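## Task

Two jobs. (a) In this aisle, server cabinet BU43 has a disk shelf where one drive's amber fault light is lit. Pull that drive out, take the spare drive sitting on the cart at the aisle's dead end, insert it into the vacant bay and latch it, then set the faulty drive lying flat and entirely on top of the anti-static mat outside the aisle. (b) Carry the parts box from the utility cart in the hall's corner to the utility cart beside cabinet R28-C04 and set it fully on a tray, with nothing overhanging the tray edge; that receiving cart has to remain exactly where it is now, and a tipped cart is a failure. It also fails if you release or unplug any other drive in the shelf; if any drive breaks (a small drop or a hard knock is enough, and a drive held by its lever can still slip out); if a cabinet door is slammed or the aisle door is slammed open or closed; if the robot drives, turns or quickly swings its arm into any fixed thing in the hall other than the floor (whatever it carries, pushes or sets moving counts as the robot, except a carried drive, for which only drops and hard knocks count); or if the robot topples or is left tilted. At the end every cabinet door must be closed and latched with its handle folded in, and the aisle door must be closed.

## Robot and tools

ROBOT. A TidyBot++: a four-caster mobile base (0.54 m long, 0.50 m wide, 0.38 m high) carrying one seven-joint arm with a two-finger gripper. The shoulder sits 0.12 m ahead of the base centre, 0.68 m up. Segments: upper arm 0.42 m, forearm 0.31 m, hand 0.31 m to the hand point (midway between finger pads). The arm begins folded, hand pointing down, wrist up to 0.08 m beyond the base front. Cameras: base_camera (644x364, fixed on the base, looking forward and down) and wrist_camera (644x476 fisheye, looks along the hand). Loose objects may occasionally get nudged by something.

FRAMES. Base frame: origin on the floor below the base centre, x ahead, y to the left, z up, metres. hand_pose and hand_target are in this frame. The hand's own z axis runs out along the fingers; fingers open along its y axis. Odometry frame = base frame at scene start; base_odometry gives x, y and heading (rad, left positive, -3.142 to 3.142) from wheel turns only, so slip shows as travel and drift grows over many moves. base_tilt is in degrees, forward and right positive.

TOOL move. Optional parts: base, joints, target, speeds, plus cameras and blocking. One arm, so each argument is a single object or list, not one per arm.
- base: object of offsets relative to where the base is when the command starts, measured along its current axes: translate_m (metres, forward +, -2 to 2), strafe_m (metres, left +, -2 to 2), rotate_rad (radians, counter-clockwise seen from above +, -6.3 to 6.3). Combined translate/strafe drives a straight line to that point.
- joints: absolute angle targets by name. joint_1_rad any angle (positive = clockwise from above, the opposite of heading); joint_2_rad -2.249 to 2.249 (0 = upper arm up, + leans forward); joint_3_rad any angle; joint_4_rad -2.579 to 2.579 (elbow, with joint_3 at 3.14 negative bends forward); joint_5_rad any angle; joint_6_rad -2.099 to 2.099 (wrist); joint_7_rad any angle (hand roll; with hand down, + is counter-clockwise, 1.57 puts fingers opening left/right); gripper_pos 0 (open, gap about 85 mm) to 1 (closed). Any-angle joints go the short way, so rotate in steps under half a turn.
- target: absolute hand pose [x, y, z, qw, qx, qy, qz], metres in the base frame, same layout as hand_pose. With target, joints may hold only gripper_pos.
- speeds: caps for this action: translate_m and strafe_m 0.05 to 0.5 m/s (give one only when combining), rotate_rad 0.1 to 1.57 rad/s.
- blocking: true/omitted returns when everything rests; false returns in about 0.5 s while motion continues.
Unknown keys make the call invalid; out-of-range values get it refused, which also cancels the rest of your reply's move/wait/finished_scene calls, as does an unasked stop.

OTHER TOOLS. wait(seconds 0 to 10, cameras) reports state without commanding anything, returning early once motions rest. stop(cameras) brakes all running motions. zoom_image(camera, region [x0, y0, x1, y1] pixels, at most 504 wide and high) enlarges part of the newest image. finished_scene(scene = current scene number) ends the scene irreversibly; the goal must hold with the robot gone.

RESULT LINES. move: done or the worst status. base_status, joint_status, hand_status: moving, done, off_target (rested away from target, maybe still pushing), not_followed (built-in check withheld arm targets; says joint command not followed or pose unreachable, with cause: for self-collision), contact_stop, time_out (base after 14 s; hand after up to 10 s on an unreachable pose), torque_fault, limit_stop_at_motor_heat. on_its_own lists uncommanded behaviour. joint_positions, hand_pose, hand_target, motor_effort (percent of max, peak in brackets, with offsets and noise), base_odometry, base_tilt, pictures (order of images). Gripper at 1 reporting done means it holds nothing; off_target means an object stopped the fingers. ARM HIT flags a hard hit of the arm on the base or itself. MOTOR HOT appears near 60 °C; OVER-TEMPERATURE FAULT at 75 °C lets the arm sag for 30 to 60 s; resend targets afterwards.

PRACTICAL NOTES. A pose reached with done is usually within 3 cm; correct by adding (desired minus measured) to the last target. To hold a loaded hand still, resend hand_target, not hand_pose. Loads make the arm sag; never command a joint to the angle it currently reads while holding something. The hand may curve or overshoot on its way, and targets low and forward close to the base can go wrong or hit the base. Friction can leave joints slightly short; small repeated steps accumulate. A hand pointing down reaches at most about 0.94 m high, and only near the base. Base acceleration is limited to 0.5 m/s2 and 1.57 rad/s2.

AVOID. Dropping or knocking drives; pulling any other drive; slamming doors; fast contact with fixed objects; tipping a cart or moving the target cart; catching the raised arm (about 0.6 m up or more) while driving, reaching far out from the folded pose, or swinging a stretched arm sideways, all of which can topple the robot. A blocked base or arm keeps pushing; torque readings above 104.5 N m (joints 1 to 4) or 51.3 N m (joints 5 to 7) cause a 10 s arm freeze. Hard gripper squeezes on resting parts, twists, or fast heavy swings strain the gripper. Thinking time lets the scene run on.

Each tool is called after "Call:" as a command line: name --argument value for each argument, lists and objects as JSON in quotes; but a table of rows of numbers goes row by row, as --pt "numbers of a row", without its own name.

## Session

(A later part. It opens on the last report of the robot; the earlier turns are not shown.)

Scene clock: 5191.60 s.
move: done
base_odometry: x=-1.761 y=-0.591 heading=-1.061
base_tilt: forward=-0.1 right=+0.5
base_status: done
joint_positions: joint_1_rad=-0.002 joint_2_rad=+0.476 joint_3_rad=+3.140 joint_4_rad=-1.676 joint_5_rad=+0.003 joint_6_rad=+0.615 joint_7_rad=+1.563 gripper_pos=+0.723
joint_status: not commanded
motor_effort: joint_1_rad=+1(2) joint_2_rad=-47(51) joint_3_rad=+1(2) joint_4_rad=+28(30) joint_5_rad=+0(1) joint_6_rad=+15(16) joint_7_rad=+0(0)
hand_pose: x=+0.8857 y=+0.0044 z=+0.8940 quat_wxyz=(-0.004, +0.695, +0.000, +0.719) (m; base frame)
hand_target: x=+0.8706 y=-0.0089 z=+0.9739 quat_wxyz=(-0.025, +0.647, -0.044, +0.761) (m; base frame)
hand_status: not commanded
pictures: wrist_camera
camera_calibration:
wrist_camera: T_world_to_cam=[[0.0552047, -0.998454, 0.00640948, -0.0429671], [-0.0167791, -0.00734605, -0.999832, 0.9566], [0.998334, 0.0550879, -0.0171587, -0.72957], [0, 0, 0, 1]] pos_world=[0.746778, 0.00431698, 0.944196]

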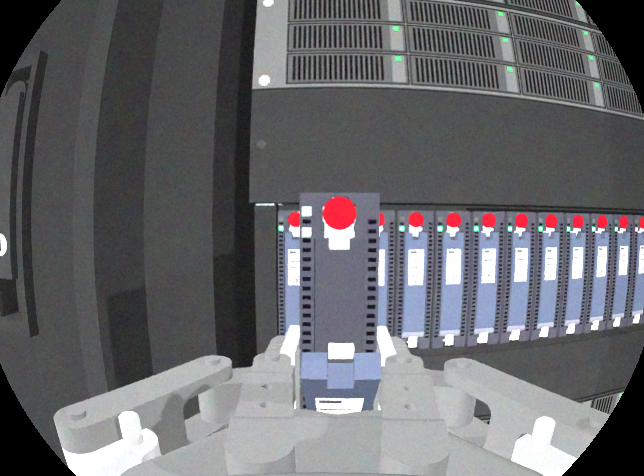

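Call:
move --base '{"translate_m": 0.02}' --speeds '{"translate_m": 0.05}' --cameras '["wrist_camera"]'

Scene clock: 5196.37 s.
move: done
base_odometry: x=-1.751 y=-0.609 heading=-1.061
base_tilt: forward=+0.0 right=+0.5
base_status: done
joint_positions: joint_1_rad=-0.003 joint_2_rad=+0.476 joint_3_rad=+3.140 joint_4_rad=-1.677 joint_5_rad=+0.003 joint_6_rad=+0.615 joint_7_rad=+1.563 gripper_pos=+0.723
joint_status: not commanded
motor_effort: joint_1_rad=+2(4) joint_2_rad=-47(48) joint_3_rad=+2(2) joint_4_rad=+27(31) joint_5_rad=+0(1) joint_6_rad=+15(16) joint_7_rad=+0(0)
hand_pose: x=+0.8855 y=+0.0049 z=+0.8935 quat_wxyz=(-0.004, +0.695, +0.000, +0.719) (m; base frame)
hand_target: x=+0.8706 y=-0.0089 z=+0.9739 quat_wxyz=(-0.025, +0.647, -0.044, +0.761) (m; base frame)
hand_status: not commanded
pictures: wrist_camera
camera_calibration:
wrist_camera: T_world_to_cam=[[0.0559082, -0.998416, 0.00635233, -0.0430262], [-0.0177751, -0.00735658, -0.999815, 0.956928], [0.998278, 0.055785, -0.0181582, -0.728414], [0, 0, 0, 1]] pos_world=[0.746575, 0.00471627, 0.943797]

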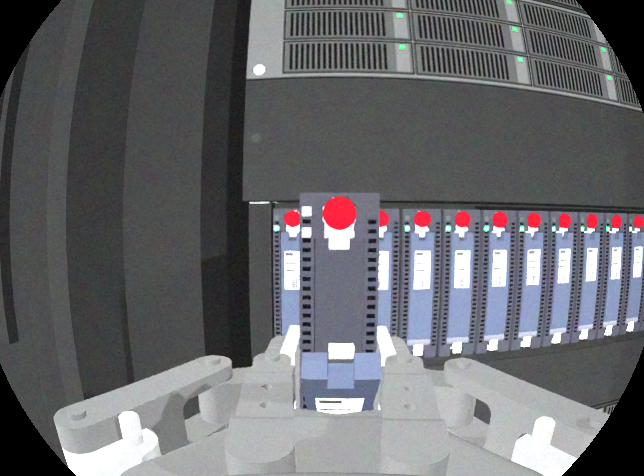

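Call:
move --base '{"translate_m": 0.025}' --speeds '{"translate_m": 0.05}' --cameras '[]'

Call:
move --base '{"translate_m": 0.02}' --speeds '{"translate_m": 0.05}' --cameras '["wrist_camera"]'

Scene clock: 5203.00 s.
move: done
base_odometry: x=-1.739 y=-0.631 heading=-1.062
base_tilt: forward=+0.0 right=+0.6
base_status: done
joint_positions: joint_1_rad=-0.004 joint_2_rad=+0.476 joint_3_rad=+3.140 joint_4_rad=-1.677 joint_5_rad=+0.003 joint_6_rad=+0.615 joint_7_rad=+1.563 gripper_pos=+0.723
joint_status: not commanded
motor_effort: joint_1_rad=+2(4) joint_2_rad=-46(47) joint_3_rad=+1(3) joint_4_rad=+27(30) joint_5_rad=-1(1) joint_6_rad=+14(16) joint_7_rad=+0(0)
hand_pose: x=+0.8854 y=+0.0058 z=+0.8932 quat_wxyz=(-0.005, +0.695, +0.000, +0.719) (m; base frame)
hand_target: x=+0.8706 y=-0.0089 z=+0.9739 quat_wxyz=(-0.025, +0.647, -0.044, +0.761) (m; base frame)
hand_status: not commanded
pictures: none
No camera images: "cameras" was empty.

Scene clock: 5203.87 s.
move: done
base_odometry: x=-1.729 y=-0.649 heading=-1.062
base_tilt: forward=-0.1 right=+0.5
base_status: done
joint_positions: joint_1_rad=-0.005 joint_2_rad=+0.476 joint_3_rad=+3.140 joint_4_rad=-1.678 joint_5_rad=+0.003 joint_6_rad=+0.615 joint_7_rad=+1.563 gripper_pos=+0.723
joint_status: not commanded
motor_effort: joint_1_rad=+3(4) joint_2_rad=-46(46) joint_3_rad=+2(3) joint_4_rad=+27(30) joint_5_rad=-1(1) joint_6_rad=+14(15) joint_7_rad=+0(0)
hand_pose: x=+0.8853 y=+0.0064 z=+0.8931 quat_wxyz=(-0.005, +0.696, +0.001, +0.719) (m; base frame)
hand_target: x=+0.8706 y=-0.0089 z=+0.9739 quat_wxyz=(-0.025, +0.647, -0.044, +0.761) (m; base frame)
hand_status: not commanded
pictures: wrist_camera
camera_calibration:
wrist_camera: T_world_to_cam=[[0.0578186, -0.998307, 0.00639066, -0.0432861], [-0.0184583, -0.00746928, -0.999802, 0.957233], [0.998156, 0.0576891, -0.0188589, -0.727641], [0, 0, 0, 1]] pos_world=[0.746472, 0.00591408, 0.943598]

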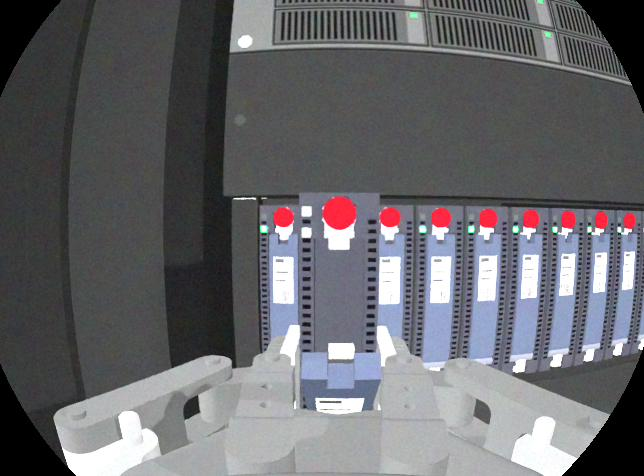

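Call:
move --base '{"translate_m": 0.02, "strafe_m": 0.002}' --speeds '{"translate_m": 0.05}' --cameras '[]'

Call:
move --base '{"translate_m": 0.015, "strafe_m": 0.0005}' --speeds '{"translate_m": 0.05}' --cameras '["wrist_camera"]'

Scene clock: 5215.27 s.
move: done
base_odometry: x=-1.718 y=-0.665 heading=-1.062
base_tilt: forward=+0.0 right=+0.5
base_status: done
joint_positions: joint_1_rad=-0.005 joint_2_rad=+0.475 joint_3_rad=+3.140 joint_4_rad=-1.678 joint_5_rad=+0.003 joint_6_rad=+0.615 joint_7_rad=+1.563 gripper_pos=+0.723
joint_status: not commanded
motor_effort: joint_1_rad=-1(4) joint_2_rad=-45(46) joint_3_rad=-1(3) joint_4_rad=+27(30) joint_5_rad=+1(2) joint_6_rad=+14(15) joint_7_rad=+0(0)
hand_pose: x=+0.8852 y=+0.0063 z=+0.8931 quat_wxyz=(-0.005, +0.696, +0.001, +0.718) (m; base frame)
hand_target: x=+0.8706 y=-0.0089 z=+0.9739 quat_wxyz=(-0.025, +0.647, -0.044, +0.761) (m; base frame)
hand_status: not commanded
pictures: none
No camera images: "cameras" was empty.

Scene clock: 5216.03 s.
move: done
base_odometry: x=-1.710 y=-0.678 heading=-1.062
base_tilt: forward=-0.1 right=+0.5
base_status: done
joint_positions: joint_1_rad=-0.005 joint_2_rad=+0.475 joint_3_rad=+3.140 joint_4_rad=-1.678 joint_5_rad=+0.003 joint_6_rad=+0.615 joint_7_rad=+1.563 gripper_pos=+0.723
joint_status: not commanded
motor_effort: joint_1_rad=+0(1) joint_2_rad=-45(46) joint_3_rad=-1(1) joint_4_rad=+26(29) joint_5_rad=+1(1) joint_6_rad=+14(15) joint_7_rad=+0(0)
hand_pose: x=+0.8852 y=+0.0063 z=+0.8931 quat_wxyz=(-0.005, +0.696, +0.001, +0.718) (m; base frame)
hand_target: x=+0.8706 y=-0.0089 z=+0.9739 quat_wxyz=(-0.025, +0.647, -0.044, +0.761) (m; base frame)
hand_status: not commanded
pictures: wrist_camera
camera_calibration:
wrist_camera: T_world_to_cam=[[0.0577183, -0.998313, 0.00628026, -0.0431008], [-0.0185656, -0.007363, -0.999801, 0.95731], [0.99816, 0.0575902, -0.0189592, -0.727449], [0, 0, 0, 1]] pos_world=[0.746371, 0.00591449, 0.943598]

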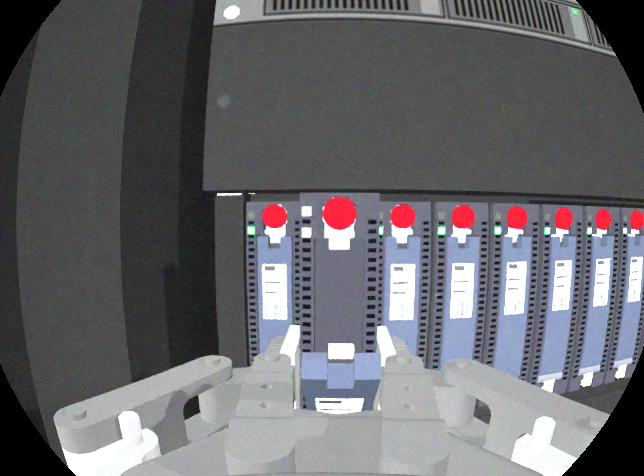

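Call:
move --joints '{"joint_6_rad": 0.60, "joint_4_rad": -1.66}' --cameras '[]'

Call:
move --joints '{"joint_6_rad": 0.58, "joint_4_rad": -1.675, "joint_2_rad": 0.43}' --cameras '["wrist_camera"]'

Scene clock: 5224.97 s.
move: done
base_odometry: x=-1.710 y=-0.678 heading=-1.062
base_tilt: forward=-0.1 right=+0.5
base_status: not commanded
joint_positions: joint_1_rad=-0.005 joint_2_rad=+0.471 joint_3_rad=+3.140 joint_4_rad=-1.678 joint_5_rad=+0.003 joint_6_rad=+0.605 joint_7_rad=+1.563 gripper_pos=+0.723
joint_status: all done
motor_effort: joint_1_rad=+0(1) joint_2_rad=-43(45) joint_3_rad=-1(1) joint_4_rad=+25(28) joint_5_rad=+1(1) joint_6_rad=+12(14) joint_7_rad=+0(0)
hand_pose: x=+0.8842 y=+0.0063 z=+0.8933 quat_wxyz=(-0.005, +0.698, +0.001, +0.717) (m; base frame)
hand_target: x=+0.8707 y=-0.0083 z=+0.9528 quat_wxyz=(-0.025, +0.667, -0.044, +0.743) (m; base frame)
hand_status: not commanded
pictures: none
No camera images: "cameras" was empty.

Scene clock: 5225.57 s.
move: off_target
base_odometry: x=-1.710 y=-0.678 heading=-1.062
base_tilt: forward=-0.1 right=+0.5
base_status: not commanded
joint_positions: joint_1_rad=-0.005 joint_2_rad=+0.471 joint_3_rad=+3.140 joint_4_rad=-1.679 joint_5_rad=+0.003 joint_6_rad=+0.604 joint_7_rad=+1.563 gripper_pos=+0.723
joint_status: joint_2_rad off_target (ended at +0.471, target +0.430); the others done
motor_effort: joint_1_rad=+0(1) joint_2_rad=-41(44) joint_3_rad=+0(1) joint_4_rad=+22(25) joint_5_rad=+1(1) joint_6_rad=+10(13) joint_7_rad=+0(0)
hand_pose: x=+0.8841 y=+0.0063 z=+0.8925 quat_wxyz=(-0.005, +0.698, +0.001, +0.716) (m; base frame)
hand_target: x=+0.8758 y=-0.0080 z=+0.9182 quat_wxyz=(-0.024, +0.690, -0.045, +0.722) (m; base frame)
hand_status: not commanded
pictures: wrist_camera
camera_calibration:
wrist_camera: T_world_to_cam=[[0.0576655, -0.998318, 0.00594317, -0.0427043], [-0.0261727, -0.00746278, -0.99963, 0.963216], [0.997993, 0.0574886, -0.026559, -0.719421], [0, 0, 0, 1]] pos_world=[0.745649, 0.0059143, 0.944006]

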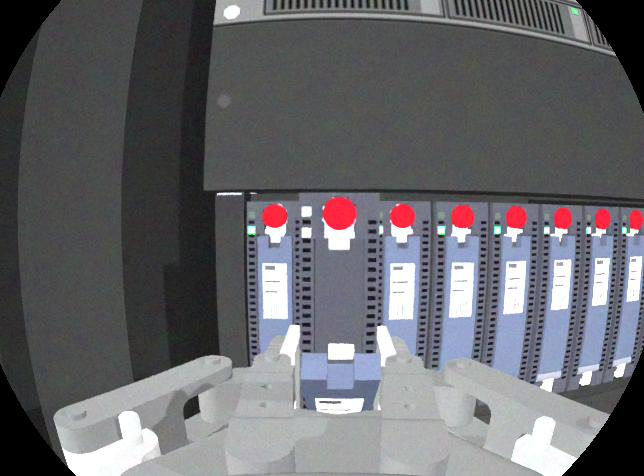

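Call:
move --joints '{"joint_6_rad": 0.58, "joint_4_rad": -1.69, "joint_2_rad": 0.455}' --cameras '[]'

Call:
move --joints '{"gripper_pos": 0.68}' --cameras '["wrist_camera"]'

Call:
move --joints '{"gripper_pos": 0.6}' --cameras '["wrist_camera"]'

Scene clock: 5232.63 s.
move: done
base_odometry: x=-1.710 y=-0.678 heading=-1.062
base_tilt: forward=-0.1 right=+0.5
base_status: not commanded
joint_positions: joint_1_rad=-0.005 joint_2_rad=+0.471 joint_3_rad=+3.140 joint_4_rad=-1.680 joint_5_rad=+0.003 joint_6_rad=+0.604 joint_7_rad=+1.563 gripper_pos=+0.723
joint_status: all done
motor_effort: joint_1_rad=+0(1) joint_2_rad=-38(42) joint_3_rad=+0(0) joint_4_rad=+19(22) joint_5_rad=+0(1) joint_6_rad=+7(10) joint_7_rad=+0(0)
hand_pose: x=+0.8842 y=+0.0063 z=+0.8919 quat_wxyz=(-0.005, +0.699, +0.001, +0.715) (m; base frame)
hand_target: x=+0.8790 y=-0.0080 z=+0.8906 quat_wxyz=(-0.023, +0.704, -0.045, +0.708) (m; base frame)
hand_status: not commanded
pictures: none
No camera images: "cameras" was empty.

Scene clock: 5233.33 s.
move: done
base_odometry: x=-1.710 y=-0.678 heading=-1.062
base_tilt: forward=+0.0 right=+0.5
base_status: not commanded
joint_positions: joint_1_rad=-0.005 joint_2_rad=+0.471 joint_3_rad=+3.140 joint_4_rad=-1.680 joint_5_rad=+0.003 joint_6_rad=+0.604 joint_7_rad=+1.563 gripper_pos=+0.680
joint_status: all done
motor_effort: joint_1_rad=+0(1) joint_2_rad=-37(38) joint_3_rad=+0(0) joint_4_rad=+20(21) joint_5_rad=+1(1) joint_6_rad=+8(8) joint_7_rad=+0(0)
hand_pose: x=+0.8841 y=+0.0063 z=+0.8918 quat_wxyz=(-0.005, +0.699, +0.001, +0.715) (m; base frame)
hand_target: x=+0.8790 y=-0.0080 z=+0.8906 quat_wxyz=(-0.023, +0.704, -0.045, +0.708) (m; base frame)
hand_status: not commanded
pictures: wrist_camera
camera_calibration:
wrist_camera: T_world_to_cam=[[0.0576707, -0.998318, 0.00587976, -0.042651], [-0.027274, -0.00746287, -0.9996, 0.963513], [0.997963, 0.0574873, -0.0276585, -0.718471], [0, 0, 0, 1]] pos_world=[0.745746, 0.0059143, 0.943507]

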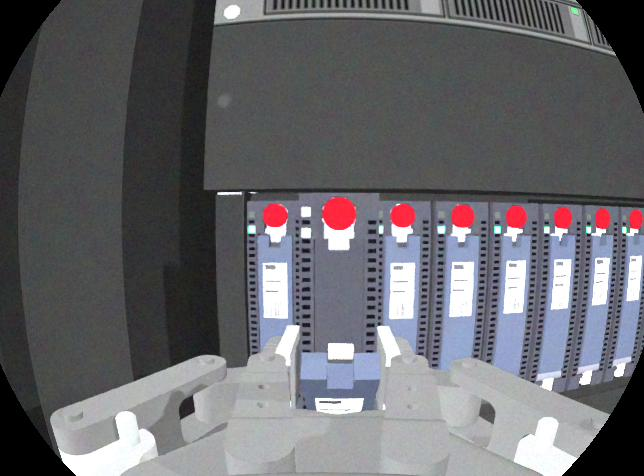

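Scene clock: 5233.83 s.
move: done
base_odometry: x=-1.710 y=-0.678 heading=-1.062
base_tilt: forward=-0.1 right=+0.5
base_status: not commanded
joint_positions: joint_1_rad=-0.005 joint_2_rad=+0.471 joint_3_rad=+3.140 joint_4_rad=-1.680 joint_5_rad=+0.003 joint_6_rad=+0.604 joint_7_rad=+1.563 gripper_pos=+0.600
joint_status: all done
motor_effort: joint_1_rad=+0(1) joint_2_rad=-37(37) joint_3_rad=+0(0) joint_4_rad=+21(21) joint_5_rad=+1(1) joint_6_rad=+8(8) joint_7_rad=+0(0)
hand_pose: x=+0.8841 y=+0.0063 z=+0.8918 quat_wxyz=(-0.005, +0.699, +0.001, +0.715) (m; base frame)
hand_target: x=+0.8790 y=-0.0080 z=+0.8906 quat_wxyz=(-0.023, +0.704, -0.045, +0.708) (m; base frame)
hand_status: not commanded
pictures: wrist_camera
camera_calibration:
wrist_camera: T_world_to_cam=[[0.0576707, -0.998318, 0.00587976, -0.042651], [-0.027274, -0.00746287, -0.9996, 0.963513], [0.997963, 0.0574873, -0.0276585, -0.718471], [0, 0, 0, 1]] pos_world=[0.745746, 0.0059143, 0.943507]

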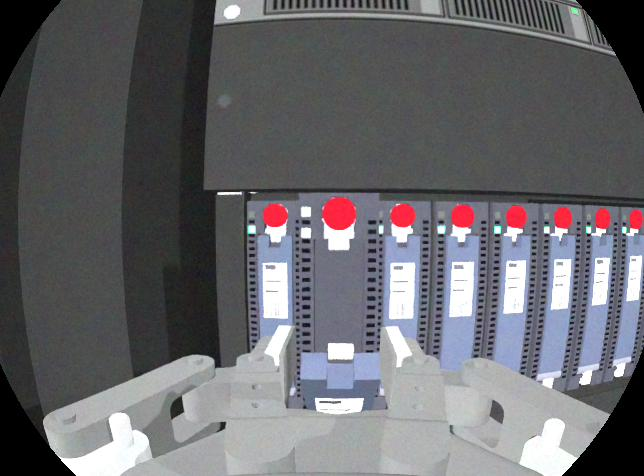

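Call:
move --base '{"translate_m": -0.045}' --speeds '{"translate_m": 0.05}' --cameras '[]'

Call:
move --joints '{"gripper_pos": 0.78}' --cameras '["wrist_camera"]'

Scene clock: 5256.73 s.
move: done
base_odometry: x=-1.732 y=-0.639 heading=-1.062
base_tilt: forward=-0.1 right=+0.5
base_status: done
joint_positions: joint_1_rad=-0.005 joint_2_rad=+0.471 joint_3_rad=+3.140 joint_4_rad=-1.680 joint_5_rad=+0.003 joint_6_rad=+0.604 joint_7_rad=+1.563 gripper_pos=+0.600
joint_status: not commanded
motor_effort: joint_1_rad=+0(1) joint_2_rad=-36(41) joint_3_rad=+0(1) joint_4_rad=+19(21) joint_5_rad=+1(1) joint_6_rad=+8(8) joint_7_rad=+0(0)
hand_pose: x=+0.8840 y=+0.0063 z=+0.8923 quat_wxyz=(-0.005, +0.698, +0.001, +0.716) (m; base frame)
hand_target: x=+0.8790 y=-0.0080 z=+0.8906 quat_wxyz=(-0.023, +0.704, -0.045, +0.708) (m; base frame)
hand_status: not commanded
pictures: none
No camera images: "cameras" was empty.

Scene clock: 5257.33 s.
move: done
base_odometry: x=-1.732 y=-0.639 heading=-1.062
base_tilt: forward=+0.0 right=+0.6
base_status: not commanded
joint_positions: joint_1_rad=-0.005 joint_2_rad=+0.471 joint_3_rad=+3.140 joint_4_rad=-1.680 joint_5_rad=+0.003 joint_6_rad=+0.604 joint_7_rad=+1.563 gripper_pos=+0.780
joint_status: all done
motor_effort: joint_1_rad=+0(1) joint_2_rad=-36(37) joint_3_rad=+0(1) joint_4_rad=+20(20) joint_5_rad=+1(1) joint_6_rad=+7(8) joint_7_rad=+0(0)
hand_pose: x=+0.8840 y=+0.0063 z=+0.8923 quat_wxyz=(-0.005, +0.698, +0.001, +0.716) (m; base frame)
hand_target: x=+0.8790 y=-0.0080 z=+0.8906 quat_wxyz=(-0.023, +0.704, -0.045, +0.708) (m; base frame)
hand_status: not commanded
pictures: wrist_camera
camera_calibration:
wrist_camera: T_world_to_cam=[[0.0576674, -0.998318, 0.00592011, -0.0426775], [-0.0265732, -0.00746281, -0.999619, 0.963402], [0.997982, 0.0574881, -0.0269588, -0.718937], [0, 0, 0, 1]] pos_world=[0.745548, 0.0059143, 0.943906]

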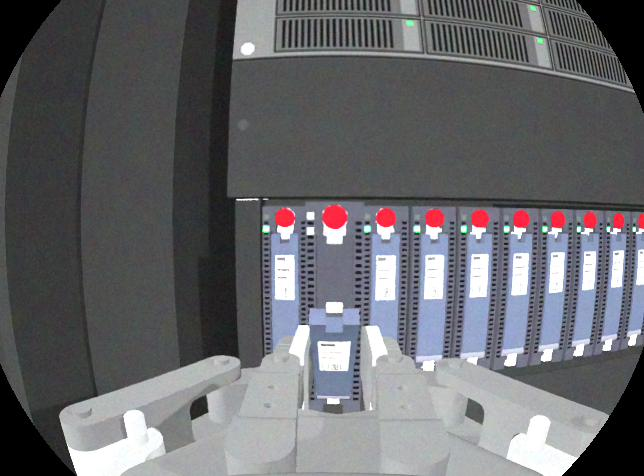

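Call:
move --base '{"translate_m": 0.025, "strafe_m": 0.0005}' --speeds '{"translate_m": 0.05}' --cameras '["wrist_camera"]'

Scene clock: 5262.67 s.
move: done
base_odometry: x=-1.719 y=-0.661 heading=-1.062
base_tilt: forward=+0.0 right=+0.4
base_status: done
joint_positions: joint_1_rad=-0.005 joint_2_rad=+0.469 joint_3_rad=+3.140 joint_4_rad=-1.681 joint_5_rad=+0.003 joint_6_rad=+0.604 joint_7_rad=+1.563 gripper_pos=+0.780
joint_status: not commanded
motor_effort: joint_1_rad=+0(2) joint_2_rad=-36(37) joint_3_rad=+0(1) joint_4_rad=+20(21) joint_5_rad=+1(1) joint_6_rad=+7(8) joint_7_rad=+0(0)
hand_pose: x=+0.8836 y=+0.0063 z=+0.8925 quat_wxyz=(-0.005, +0.698, +0.001, +0.716) (m; base frame)
hand_target: x=+0.8790 y=-0.0080 z=+0.8906 quat_wxyz=(-0.023, +0.704, -0.045, +0.708) (m; base frame)
hand_status: not commanded
pictures: wrist_camera
camera_calibration:
wrist_camera: T_world_to_cam=[[0.0576674, -0.998318, 0.00592011, -0.0427555], [-0.0265732, -0.00746281, -0.999619, 0.963591], [0.997982, 0.0574881, -0.0269588, -0.718527], [0, 0, 0, 1]] pos_world=[0.745148, 0.0058143, 0.944106]

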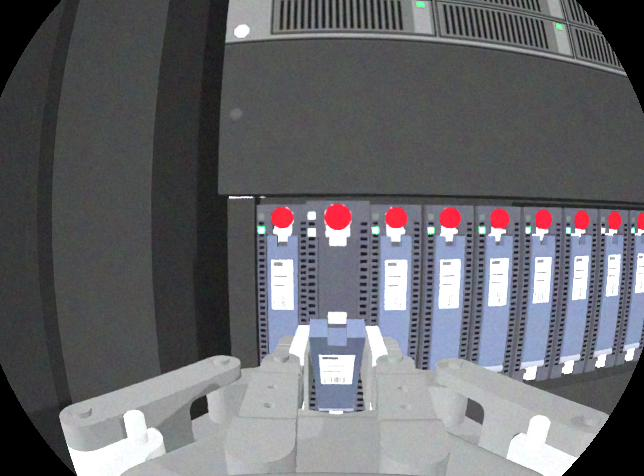

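Call:
move --base '{"translate_m": 0.012, "strafe_m": 0.0003}' --speeds '{"translate_m": 0.05}' --cameras '["wrist_camera"]'

Scene clock: 5270.00 s.
move: done
base_odometry: x=-1.713 y=-0.671 heading=-1.062
base_tilt: forward=+0.0 right=+0.6
base_status: done
joint_positions: joint_1_rad=-0.004 joint_2_rad=+0.467 joint_3_rad=+3.140 joint_4_rad=-1.684 joint_5_rad=+0.003 joint_6_rad=+0.604 joint_7_rad=+1.563 gripper_pos=+0.780
joint_status: not commanded
motor_effort: joint_1_rad=-1(2) joint_2_rad=-36(37) joint_3_rad=+0(1) joint_4_rad=+20(23) joint_5_rad=+1(2) joint_6_rad=+7(8) joint_7_rad=+0(1)
hand_pose: x=+0.8826 y=+0.0058 z=+0.8926 quat_wxyz=(-0.005, +0.699, +0.000, +0.715) (m; base frame)
hand_target: x=+0.8790 y=-0.0080 z=+0.8906 quat_wxyz=(-0.023, +0.704, -0.045, +0.708) (m; base frame)
hand_status: not commanded
pictures: wrist_camera
camera_calibration:
wrist_camera: T_world_to_cam=[[0.0570724, -0.998353, 0.0058978, -0.0425338], [-0.0271784, -0.00745888, -0.999603, 0.964198], [0.998, 0.0568895, -0.0275593, -0.716948], [0, 0, 0, 1]] pos_world=[0.744147, 0.00551489, 0.944307]

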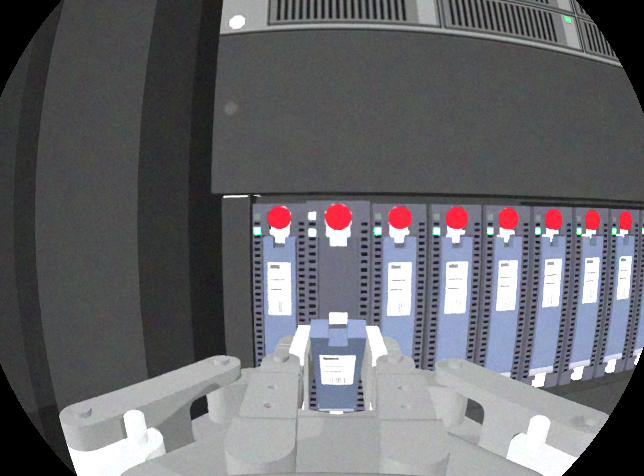

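Call:
move --base '{"translate_m": 0.01, "strafe_m": 0.0003}' --speeds '{"translate_m": 0.05}' --cameras '["wrist_camera"]'

Scene clock: 5276.43 s.
move: done
base_odometry: x=-1.708 y=-0.680 heading=-1.062
base_tilt: forward=-0.1 right=+0.5
base_status: done
joint_positions: joint_1_rad=-0.004 joint_2_rad=+0.465 joint_3_rad=+3.140 joint_4_rad=-1.686 joint_5_rad=+0.003 joint_6_rad=+0.604 joint_7_rad=+1.563 gripper_pos=+0.780
joint_status: not commanded
motor_effort: joint_1_rad=+0(2) joint_2_rad=-36(37) joint_3_rad=+0(1) joint_4_rad=+20(23) joint_5_rad=+1(2) joint_6_rad=+7(8) joint_7_rad=+0(0)
hand_pose: x=+0.8819 y=+0.0054 z=+0.8929 quat_wxyz=(-0.004, +0.699, +0.000, +0.715) (m; base frame)
hand_target: x=+0.8790 y=-0.0080 z=+0.8906 quat_wxyz=(-0.023, +0.704, -0.045, +0.708) (m; base frame)
hand_status: not commanded
pictures: wrist_camera
camera_calibration:
wrist_camera: T_world_to_cam=[[0.0564696, -0.998387, 0.00589891, -0.0424465], [-0.027381, -0.00745476, -0.999597, 0.964521], [0.998029, 0.0562854, -0.0277578, -0.716051], [0, 0, 0, 1]] pos_world=[0.743446, 0.0051155, 0.944507]

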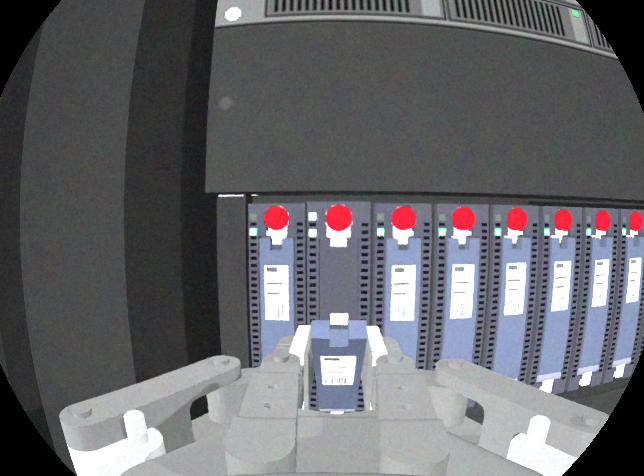

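Call:
zoom_image --camera "wrist_camera" --region '[230, 180, 450, 420]'

Scaled by 2.100.

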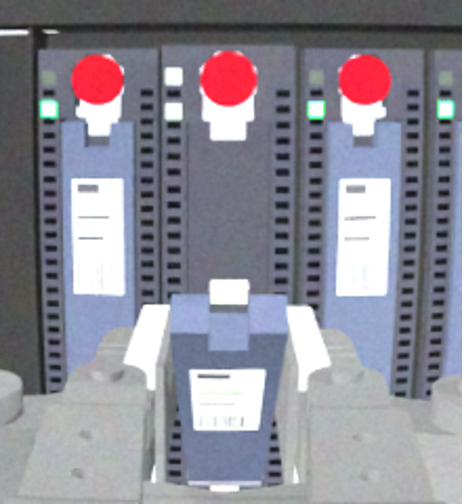

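Call:
move --base '{"translate_m": 0.008, "strafe_m": 0.0003}' --speeds '{"translate_m": 0.05}' --cameras '["wrist_camera"]'

Call:
zoom_image --camera "wrist_camera" --region '[230, 180, 450, 420]'

Scene clock: 5289.47 s.
move: done
base_odometry: x=-1.703 y=-0.687 heading=-1.062
base_tilt: forward=-0.1 right=+0.5
base_status: done
joint_positions: joint_1_rad=-0.003 joint_2_rad=+0.464 joint_3_rad=+3.140 joint_4_rad=-1.687 joint_5_rad=+0.003 joint_6_rad=+0.604 joint_7_rad=+1.563 gripper_pos=+0.780
joint_status: not commanded
motor_effort: joint_1_rad=-2(2) joint_2_rad=-36(37) joint_3_rad=+0(1) joint_4_rad=+20(23) joint_5_rad=+1(2) joint_6_rad=+7(8) joint_7_rad=+0(0)
hand_pose: x=+0.8814 y=+0.0051 z=+0.8932 quat_wxyz=(-0.004, +0.699, +0.000, +0.715) (m; base frame)
hand_target: x=+0.8790 y=-0.0080 z=+0.8906 quat_wxyz=(-0.023, +0.704, -0.045, +0.708) (m; base frame)
hand_status: not commanded
pictures: wrist_camera
camera_calibration:
wrist_camera: T_world_to_cam=[[0.0560701, -0.998409, 0.00591839, -0.0424412], [-0.0271838, -0.00745209, -0.999603, 0.964763], [0.998057, 0.0558869, -0.0275584, -0.715732], [0, 0, 0, 1]] pos_world=[0.742947, 0.00481589, 0.944907]

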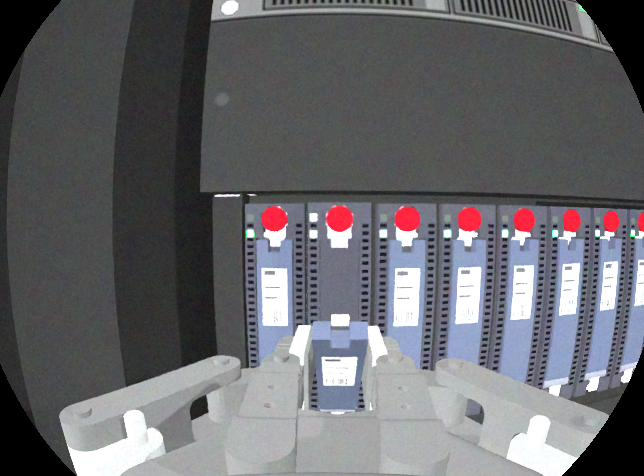

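Scaled by 2.100.

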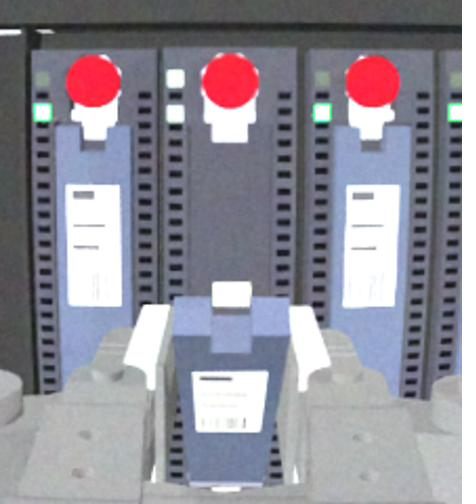

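Call:
move --base '{"translate_m": 0.006, "strafe_m": 0.0003}' --speeds '{"translate_m": 0.05}' --cameras '["wrist_camera"]'

Call:
zoom_image --camera "wrist_camera" --region '[230, 180, 450, 420]'

Scene clock: 5295.50 s.
move: done
base_odometry: x=-1.700 y=-0.692 heading=-1.061
base_tilt: forward=+0.0 right=+0.5
base_status: done
joint_positions: joint_1_rad=-0.003 joint_2_rad=+0.456 joint_3_rad=+3.140 joint_4_rad=-1.696 joint_5_rad=+0.003 joint_6_rad=+0.604 joint_7_rad=+1.563 gripper_pos=+0.780
joint_status: not commanded
motor_effort: joint_1_rad=-1(2) joint_2_rad=-34(37) joint_3_rad=-1(2) joint_4_rad=+22(26) joint_5_rad=+1(2) joint_6_rad=+8(9) joint_7_rad=+0(0)
hand_pose: x=+0.8782 y=+0.0048 z=+0.8940 quat_wxyz=(-0.004, +0.699, +0.000, +0.715) (m; base frame)
hand_target: x=+0.8790 y=-0.0080 z=+0.8906 quat_wxyz=(-0.023, +0.704, -0.045, +0.708) (m; base frame)
hand_status: not commanded
pictures: wrist_camera
camera_calibration:
wrist_camera: T_world_to_cam=[[0.0557768, -0.998426, 0.00585764, -0.0421979], [-0.0283873, -0.00745019, -0.999569, 0.966537], [0.99804, 0.0555864, -0.0287581, -0.711448], [0, 0, 0, 1]] pos_world=[0.739844, 0.00461619, 0.945908]

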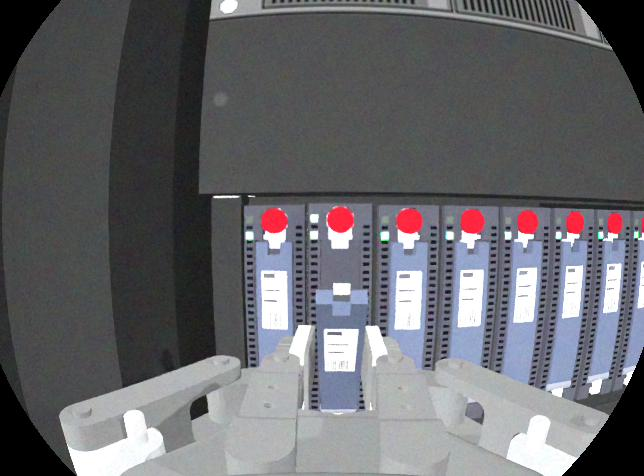

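Scaled by 2.100.

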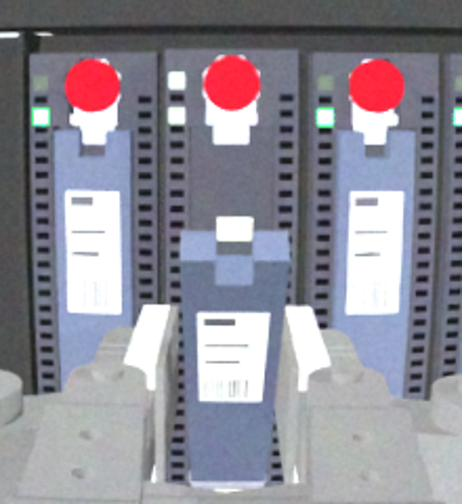

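Call:
move --base '{"translate_m": -0.08}' --speeds '{"translate_m": 0.08}' --cameras '[]'

Call:
move --joints '{"gripper_pos": 1.0}' --cameras '["wrist_camera"]'

Scene clock: 5309.93 s.
move: done
base_odometry: x=-1.739 y=-0.622 heading=-1.061
base_tilt: forward=-0.1 right=+0.5
base_status: done
joint_positions: joint_1_rad=-0.003 joint_2_rad=+0.458 joint_3_rad=+3.140 joint_4_rad=-1.694 joint_5_rad=+0.003 joint_6_rad=+0.604 joint_7_rad=+1.563 gripper_pos=+0.780
joint_status: not commanded
motor_effort: joint_1_rad=+0(2) joint_2_rad=-35(38) joint_3_rad=+0(2) joint_4_rad=+20(22) joint_5_rad=+1(2) joint_6_rad=+7(8) joint_7_rad=+0(1)
hand_pose: x=+0.8790 y=+0.0048 z=+0.8934 quat_wxyz=(-0.004, +0.699, +0.000, +0.715) (m; base frame)
hand_target: x=+0.8790 y=-0.0080 z=+0.8906 quat_wxyz=(-0.023, +0.704, -0.045, +0.708) (m; base frame)
hand_status: not commanded
pictures: none
No camera images: "cameras" was empty.

Scene clock: 5310.57 s.
move: done
base_odometry: x=-1.739 y=-0.622 heading=-1.061
base_tilt: forward=-0.1 right=+0.5
base_status: not commanded
joint_positions: joint_1_rad=-0.003 joint_2_rad=+0.458 joint_3_rad=+3.140 joint_4_rad=-1.694 joint_5_rad=+0.003 joint_6_rad=+0.604 joint_7_rad=+1.563 gripper_pos=+0.999
joint_status: all done
motor_effort: joint_1_rad=+0(1) joint_2_rad=-36(36) joint_3_rad=+0(1) joint_4_rad=+19(20) joint_5_rad=+1(1) joint_6_rad=+8(8) joint_7_rad=+0(0)
hand_pose: x=+0.8790 y=+0.0048 z=+0.8934 quat_wxyz=(-0.004, +0.699, +0.000, +0.715) (m; base frame)
hand_target: x=+0.8790 y=-0.0080 z=+0.8906 quat_wxyz=(-0.023, +0.704, -0.045, +0.708) (m; base frame)
hand_status: not commanded
pictures: wrist_camera
camera_calibration:
wrist_camera: T_world_to_cam=[[0.0556794, -0.998432, 0.00583198, -0.0421419], [-0.0288885, -0.00744956, -0.999555, 0.966218], [0.998031, 0.0554861, -0.029258, -0.711785], [0, 0, 0, 1]] pos_world=[0.740642, 0.00461629, 0.945209]

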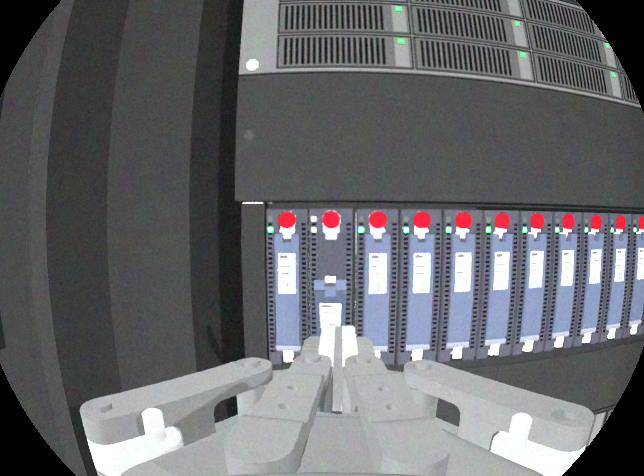

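Call:
move --joints '{"joint_2_rad": 0.418, "joint_4_rad": -1.645, "joint_6_rad": 0.50}' --cameras '["wrist_camera"]'

Scene clock: 5323.37 s.
move: done
base_odometry: x=-1.739 y=-0.622 heading=-1.061
base_tilt: forward=+0.0 right=+0.6
base_status: not commanded
joint_positions: joint_1_rad=-0.003 joint_2_rad=+0.444 joint_3_rad=+3.140 joint_4_rad=-1.658 joint_5_rad=+0.003 joint_6_rad=+0.543 joint_7_rad=+1.563 gripper_pos=+0.999
joint_status: all done
motor_effort: joint_1_rad=+0(1) joint_2_rad=-36(38) joint_3_rad=+0(1) joint_4_rad=+20(21) joint_5_rad=+1(1) joint_6_rad=+8(9) joint_7_rad=+1(1)
hand_pose: x=+0.8820 y=+0.0047 z=+0.9061 quat_wxyz=(-0.004, +0.703, +0.000, +0.711) (m; base frame)
hand_target: x=+0.8780 y=-0.0067 z=+0.9200 quat_wxyz=(-0.026, +0.703, -0.045, +0.709) (m; base frame)
hand_status: not commanded
pictures: wrist_camera
camera_calibration:
wrist_camera: T_world_to_cam=[[0.0556425, -0.998437, 0.005333, -0.0419175], [-0.0395991, -0.00754385, -0.999187, 0.988145], [0.997665, 0.0553861, -0.039957, -0.704394], [0, 0, 0, 1]] pos_world=[0.744212, 0.00461611, 0.95942]

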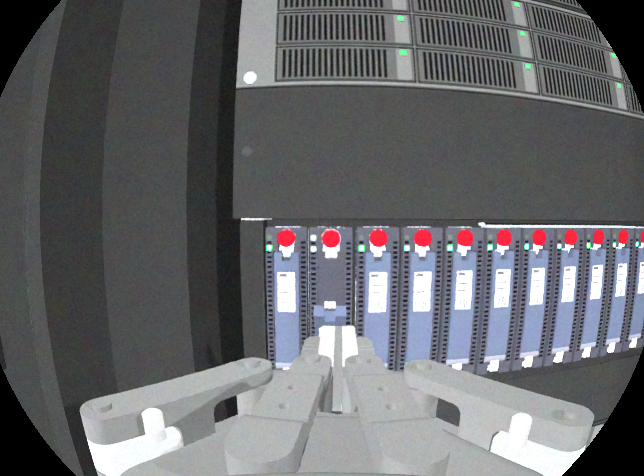

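Call:
move --joints '{"joint_2_rad": 0.395, "joint_4_rad": -1.622, "joint_6_rad": 0.475}' --cameras '["wrist_camera"]'

Scene clock: 5328.10 s.
move: done
base_odometry: x=-1.739 y=-0.622 heading=-1.061
base_tilt: forward=-0.1 right=+0.6
base_status: not commanded
joint_positions: joint_1_rad=-0.003 joint_2_rad=+0.423 joint_3_rad=+3.140 joint_4_rad=-1.638 joint_5_rad=+0.003 joint_6_rad=+0.520 joint_7_rad=+1.563 gripper_pos=+0.999
joint_status: all done
motor_effort: joint_1_rad=+1(1) joint_2_rad=-36(39) joint_3_rad=+0(0) joint_4_rad=+20(22) joint_5_rad=+1(1) joint_6_rad=+8(9) joint_7_rad=+0(0)
hand_pose: x=+0.8803 y=+0.0047 z=+0.9269 quat_wxyz=(-0.004, +0.696, +0.000, +0.718) (m; base frame)
hand_target: x=+0.8755 y=-0.0063 z=+0.9433 quat_wxyz=(-0.027, +0.696, -0.044, +0.716) (m; base frame)
hand_status: not commanded
pictures: wrist_camera
camera_calibration:
wrist_camera: T_world_to_cam=[[0.0554344, -0.998442, 0.00639095, -0.0427477], [-0.0206728, -0.00754714, -0.999758, 0.992828], [0.998248, 0.0552889, -0.0210589, -0.719933], [0, 0, 0, 1]] pos_world=[0.741566, 0.0046162, 0.9777]

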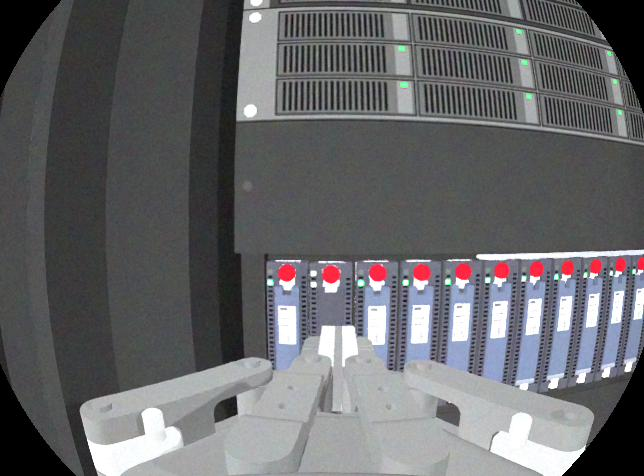

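Call:
move --joints '{"joint_2_rad": 0.405, "joint_4_rad": -1.65, "joint_6_rad": 0.50}' --cameras '["wrist_camera"]'

Scene clock: 5335.77 s.
move: done
base_odometry: x=-1.739 y=-0.622 heading=-1.061
base_tilt: forward=-0.1 right=+0.5
base_status: not commanded
joint_positions: joint_1_rad=-0.003 joint_2_rad=+0.423 joint_3_rad=+3.140 joint_4_rad=-1.643 joint_5_rad=+0.003 joint_6_rad=+0.520 joint_7_rad=+1.563 gripper_pos=+0.999
joint_status: all done
motor_effort: joint_1_rad=+0(1) joint_2_rad=-36(37) joint_3_rad=+0(1) joint_4_rad=+21(21) joint_5_rad=+1(1) joint_6_rad=+8(9) joint_7_rad=+0(1)
hand_pose: x=+0.8795 y=+0.0047 z=+0.9236 quat_wxyz=(-0.004, +0.698, +0.000, +0.716) (m; base frame)
hand_target: x=+0.8741 y=-0.0067 z=+0.9269 quat_wxyz=(-0.026, +0.700, -0.045, +0.712) (m; base frame)
hand_status: not commanded
pictures: wrist_camera
camera_calibration:
wrist_camera: T_world_to_cam=[[0.0554702, -0.998442, 0.00607484, -0.0424208], [-0.0263816, -0.0075477, -0.999623, 0.994324], [0.998112, 0.0552891, -0.0267592, -0.713813], [0, 0, 0, 1]] pos_world=[0.74105, 0.0046162, 0.975106]

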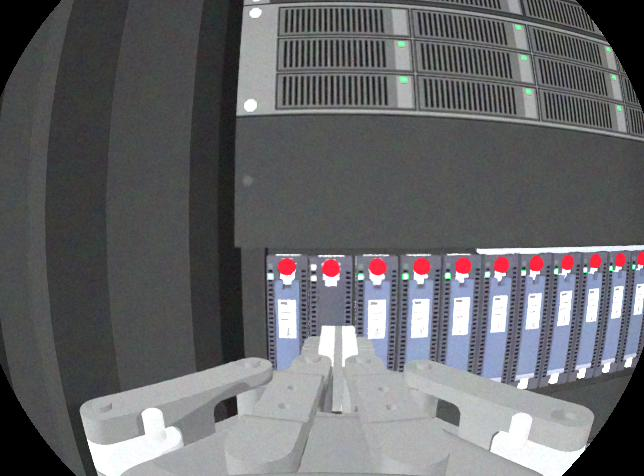

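Call:
move --joints '{"joint_2_rad": 0.412, "joint_4_rad": -1.667, "joint_6_rad": 0.505}' --cameras '["wrist_camera"]'

Scene clock: 5340.83 s.
move: done
base_odometry: x=-1.739 y=-0.622 heading=-1.061
base_tilt: forward=-0.1 right=+0.5
base_status: not commanded
joint_positions: joint_1_rad=-0.003 joint_2_rad=+0.423 joint_3_rad=+3.140 joint_4_rad=-1.652 joint_5_rad=+0.003 joint_6_rad=+0.520 joint_7_rad=+1.563 gripper_pos=+0.999
joint_status: all done
motor_effort: joint_1_rad=+0(1) joint_2_rad=-35(37) joint_3_rad=+0(1) joint_4_rad=+20(21) joint_5_rad=+1(1) joint_6_rad=+7(8) joint_7_rad=+0(1)
hand_pose: x=+0.8783 y=+0.0047 z=+0.9185 quat_wxyz=(-0.004, +0.701, +0.000, +0.713) (m; base frame)
hand_target: x=+0.8733 y=-0.0068 z=+0.9132 quat_wxyz=(-0.025, +0.707, -0.045, +0.705) (m; base frame)
hand_status: not commanded
pictures: wrist_camera
camera_calibration:
wrist_camera: T_world_to_cam=[[0.055523, -0.998441, 0.00569727, -0.0421239], [-0.0349885, -0.0076482, -0.999358, 0.996526], [0.997844, 0.055288, -0.0353586, -0.704538], [0, 0, 0, 1]] pos_world=[0.740225, 0.0045159, 0.971215]

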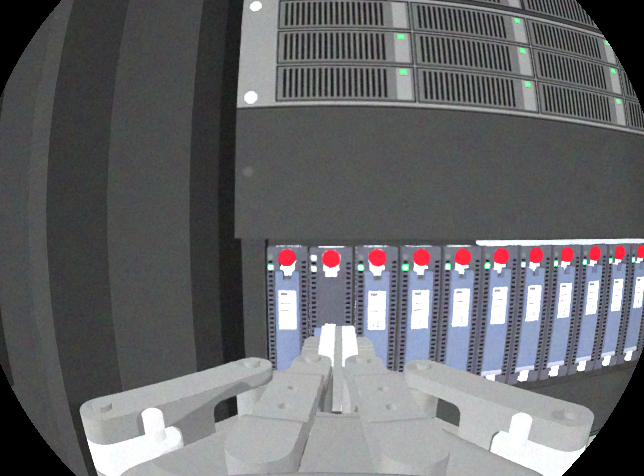

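Call:
move --base '{"translate_m": 0.03, "strafe_m": 0.003}' --speeds '{"translate_m": 0.05}' --cameras '["wrist_camera"]'

Call:
move --base '{"translate_m": 0.015}' --speeds '{"translate_m": 0.05}' --cameras '["wrist_camera"]'

Scene clock: 5350.87 s.
move: done
base_odometry: x=-1.721 y=-0.646 heading=-1.061
base_tilt: forward=+0.0 right=+0.5
base_status: done
joint_positions: joint_1_rad=-0.003 joint_2_rad=+0.423 joint_3_rad=+3.140 joint_4_rad=-1.652 joint_5_rad=+0.003 joint_6_rad=+0.520 joint_7_rad=+1.563 gripper_pos=+0.999
joint_status: not commanded
motor_effort: joint_1_rad=+0(2) joint_2_rad=-34(37) joint_3_rad=+0(1) joint_4_rad=+21(21) joint_5_rad=+1(1) joint_6_rad=+7(8) joint_7_rad=+0(0)
hand_pose: x=+0.8781 y=+0.0047 z=+0.9191 quat_wxyz=(-0.004, +0.701, +0.000, +0.713) (m; base frame)
hand_target: x=+0.8733 y=-0.0068 z=+0.9132 quat_wxyz=(-0.025, +0.707, -0.045, +0.705) (m; base frame)
hand_status: not commanded
pictures: wrist_camera
camera_calibration:
wrist_camera: T_world_to_cam=[[0.0555143, -0.998441, 0.00573626, -0.0421472], [-0.0342853, -0.00764796, -0.999383, 0.996521], [0.997869, 0.0552834, -0.0346564, -0.705024], [0, 0, 0, 1]] pos_world=[0.740027, 0.00451591, 0.971714]

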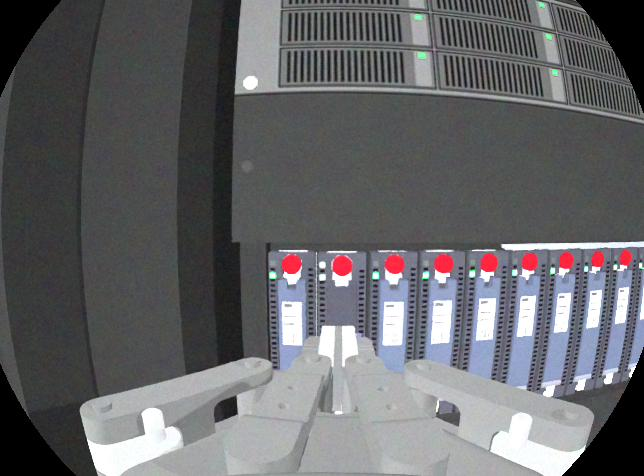

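Scene clock: 5351.63 s.
move: done
base_odometry: x=-1.714 y=-0.659 heading=-1.061
base_tilt: forward=+0.0 right=+0.5
base_status: done
joint_positions: joint_1_rad=-0.003 joint_2_rad=+0.423 joint_3_rad=+3.140 joint_4_rad=-1.653 joint_5_rad=+0.003 joint_6_rad=+0.520 joint_7_rad=+1.563 gripper_pos=+0.999
joint_status: not commanded
motor_effort: joint_1_rad=-1(1) joint_2_rad=-35(38) joint_3_rad=+0(1) joint_4_rad=+21(22) joint_5_rad=+1(1) joint_6_rad=+8(8) joint_7_rad=+0(0)
hand_pose: x=+0.8780 y=+0.0047 z=+0.9183 quat_wxyz=(-0.004, +0.702, +0.000, +0.713) (m; base frame)
hand_target: x=+0.8733 y=-0.0068 z=+0.9132 quat_wxyz=(-0.025, +0.707, -0.045, +0.705) (m; base frame)
hand_status: not commanded
pictures: wrist_camera
camera_calibration:
wrist_camera: T_world_to_cam=[[0.055525, -0.998441, 0.00566953, -0.0420867], [-0.0354888, -0.00764823, -0.999341, 0.996772], [0.997826, 0.0552872, -0.0358581, -0.703842], [0, 0, 0, 1]] pos_world=[0.740023, 0.0045159, 0.971116]

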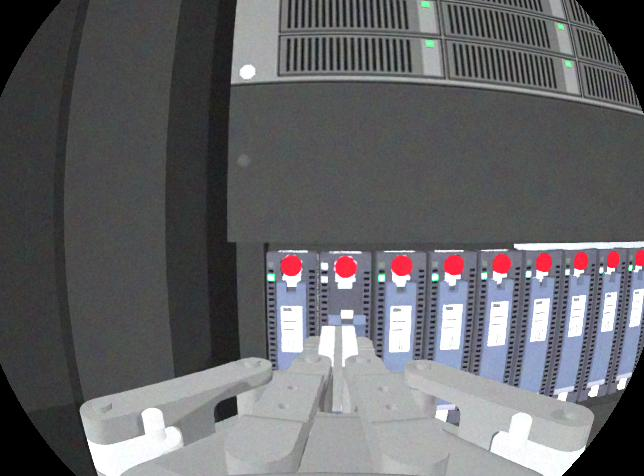

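Call:
move --base '{"translate_m": 0.012, "strafe_m": -0.003}' --speeds '{"translate_m": 0.05}' --cameras '["wrist_camera"]'

Call:
zoom_image --camera "wrist_camera" --region '[230, 220, 450, 440]'

Scene clock: 5359.13 s.
move: done
base_odometry: x=-1.710 y=-0.671 heading=-1.061
base_tilt: forward=+0.0 right=+0.5
base_status: done
joint_positions: joint_1_rad=-0.003 joint_2_rad=+0.423 joint_3_rad=+3.140 joint_4_rad=-1.654 joint_5_rad=+0.003 joint_6_rad=+0.520 joint_7_rad=+1.563 gripper_pos=+0.999
joint_status: not commanded
motor_effort: joint_1_rad=+0(1) joint_2_rad=-35(38) joint_3_rad=+0(1) joint_4_rad=+21(22) joint_5_rad=+1(1) joint_6_rad=+8(8) joint_7_rad=+0(1)
hand_pose: x=+0.8779 y=+0.0047 z=+0.9180 quat_wxyz=(-0.004, +0.702, +0.000, +0.712) (m; base frame)
hand_target: x=+0.8733 y=-0.0068 z=+0.9132 quat_wxyz=(-0.025, +0.707, -0.045, +0.705) (m; base frame)
hand_status: not commanded
pictures: wrist_camera
camera_calibration:
wrist_camera: T_world_to_cam=[[0.055527, -0.998441, 0.0056418, -0.0420545], [-0.0359891, -0.00764827, -0.999323, 0.996922], [0.997808, 0.0552863, -0.0363577, -0.70325], [0, 0, 0, 1]] pos_world=[0.739922, 0.0045159, 0.970916]

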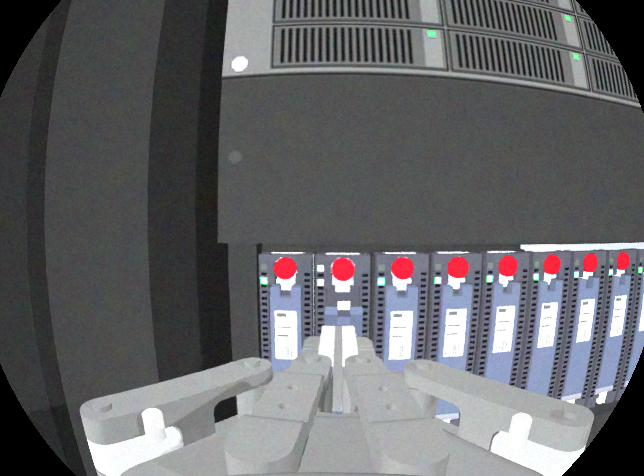

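Scaled by 2.291.

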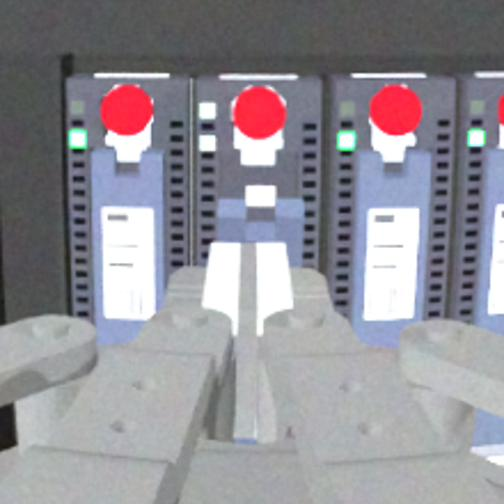

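Call:
move --base '{"translate_m": 0.008}' --speeds '{"translate_m": 0.05}' --cameras '["wrist_camera"]'

Call:
zoom_image --camera "wrist_camera" --region '[230, 220, 450, 440]'

Scene clock: 5364.97 s.
move: done
base_odometry: x=-1.706 y=-0.678 heading=-1.060
base_tilt: forward=-0.1 right=+0.5
base_status: done
joint_positions: joint_1_rad=-0.003 joint_2_rad=+0.422 joint_3_rad=+3.140 joint_4_rad=-1.654 joint_5_rad=+0.003 joint_6_rad=+0.520 joint_7_rad=+1.563 gripper_pos=+0.999
joint_status: not commanded
motor_effort: joint_1_rad=+0(1) joint_2_rad=-35(38) joint_3_rad=+0(0) joint_4_rad=+21(22) joint_5_rad=+1(1) joint_6_rad=+7(8) joint_7_rad=+0(0)
hand_pose: x=+0.8778 y=+0.0047 z=+0.9181 quat_wxyz=(-0.004, +0.702, +0.000, +0.712) (m; base frame)
hand_target: x=+0.8733 y=-0.0068 z=+0.9132 quat_wxyz=(-0.025, +0.707, -0.045, +0.705) (m; base frame)
hand_status: not commanded
pictures: wrist_camera
camera_calibration:
wrist_camera: T_world_to_cam=[[0.055527, -0.998441, 0.0056418, -0.0420489], [-0.0359891, -0.00764827, -0.999323, 0.996919], [0.997808, 0.0552863, -0.0363577, -0.70315], [0, 0, 0, 1]] pos_world=[0.739822, 0.0045159, 0.970916]

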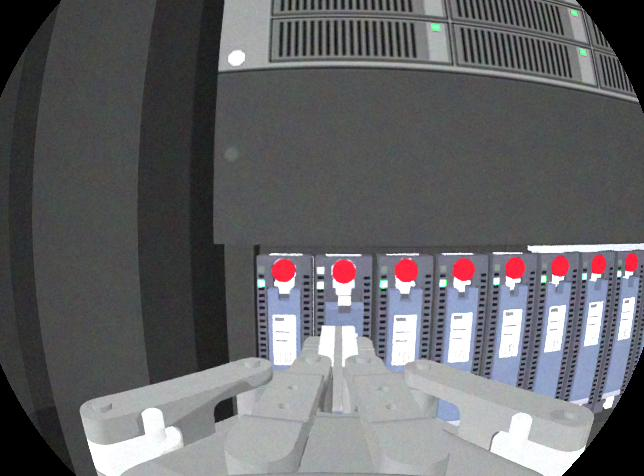

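Scaled by 2.291.

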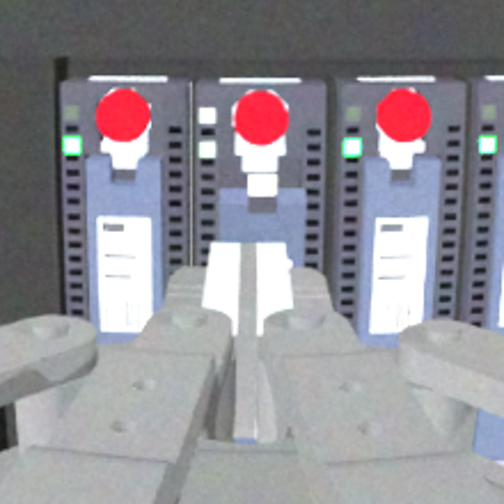

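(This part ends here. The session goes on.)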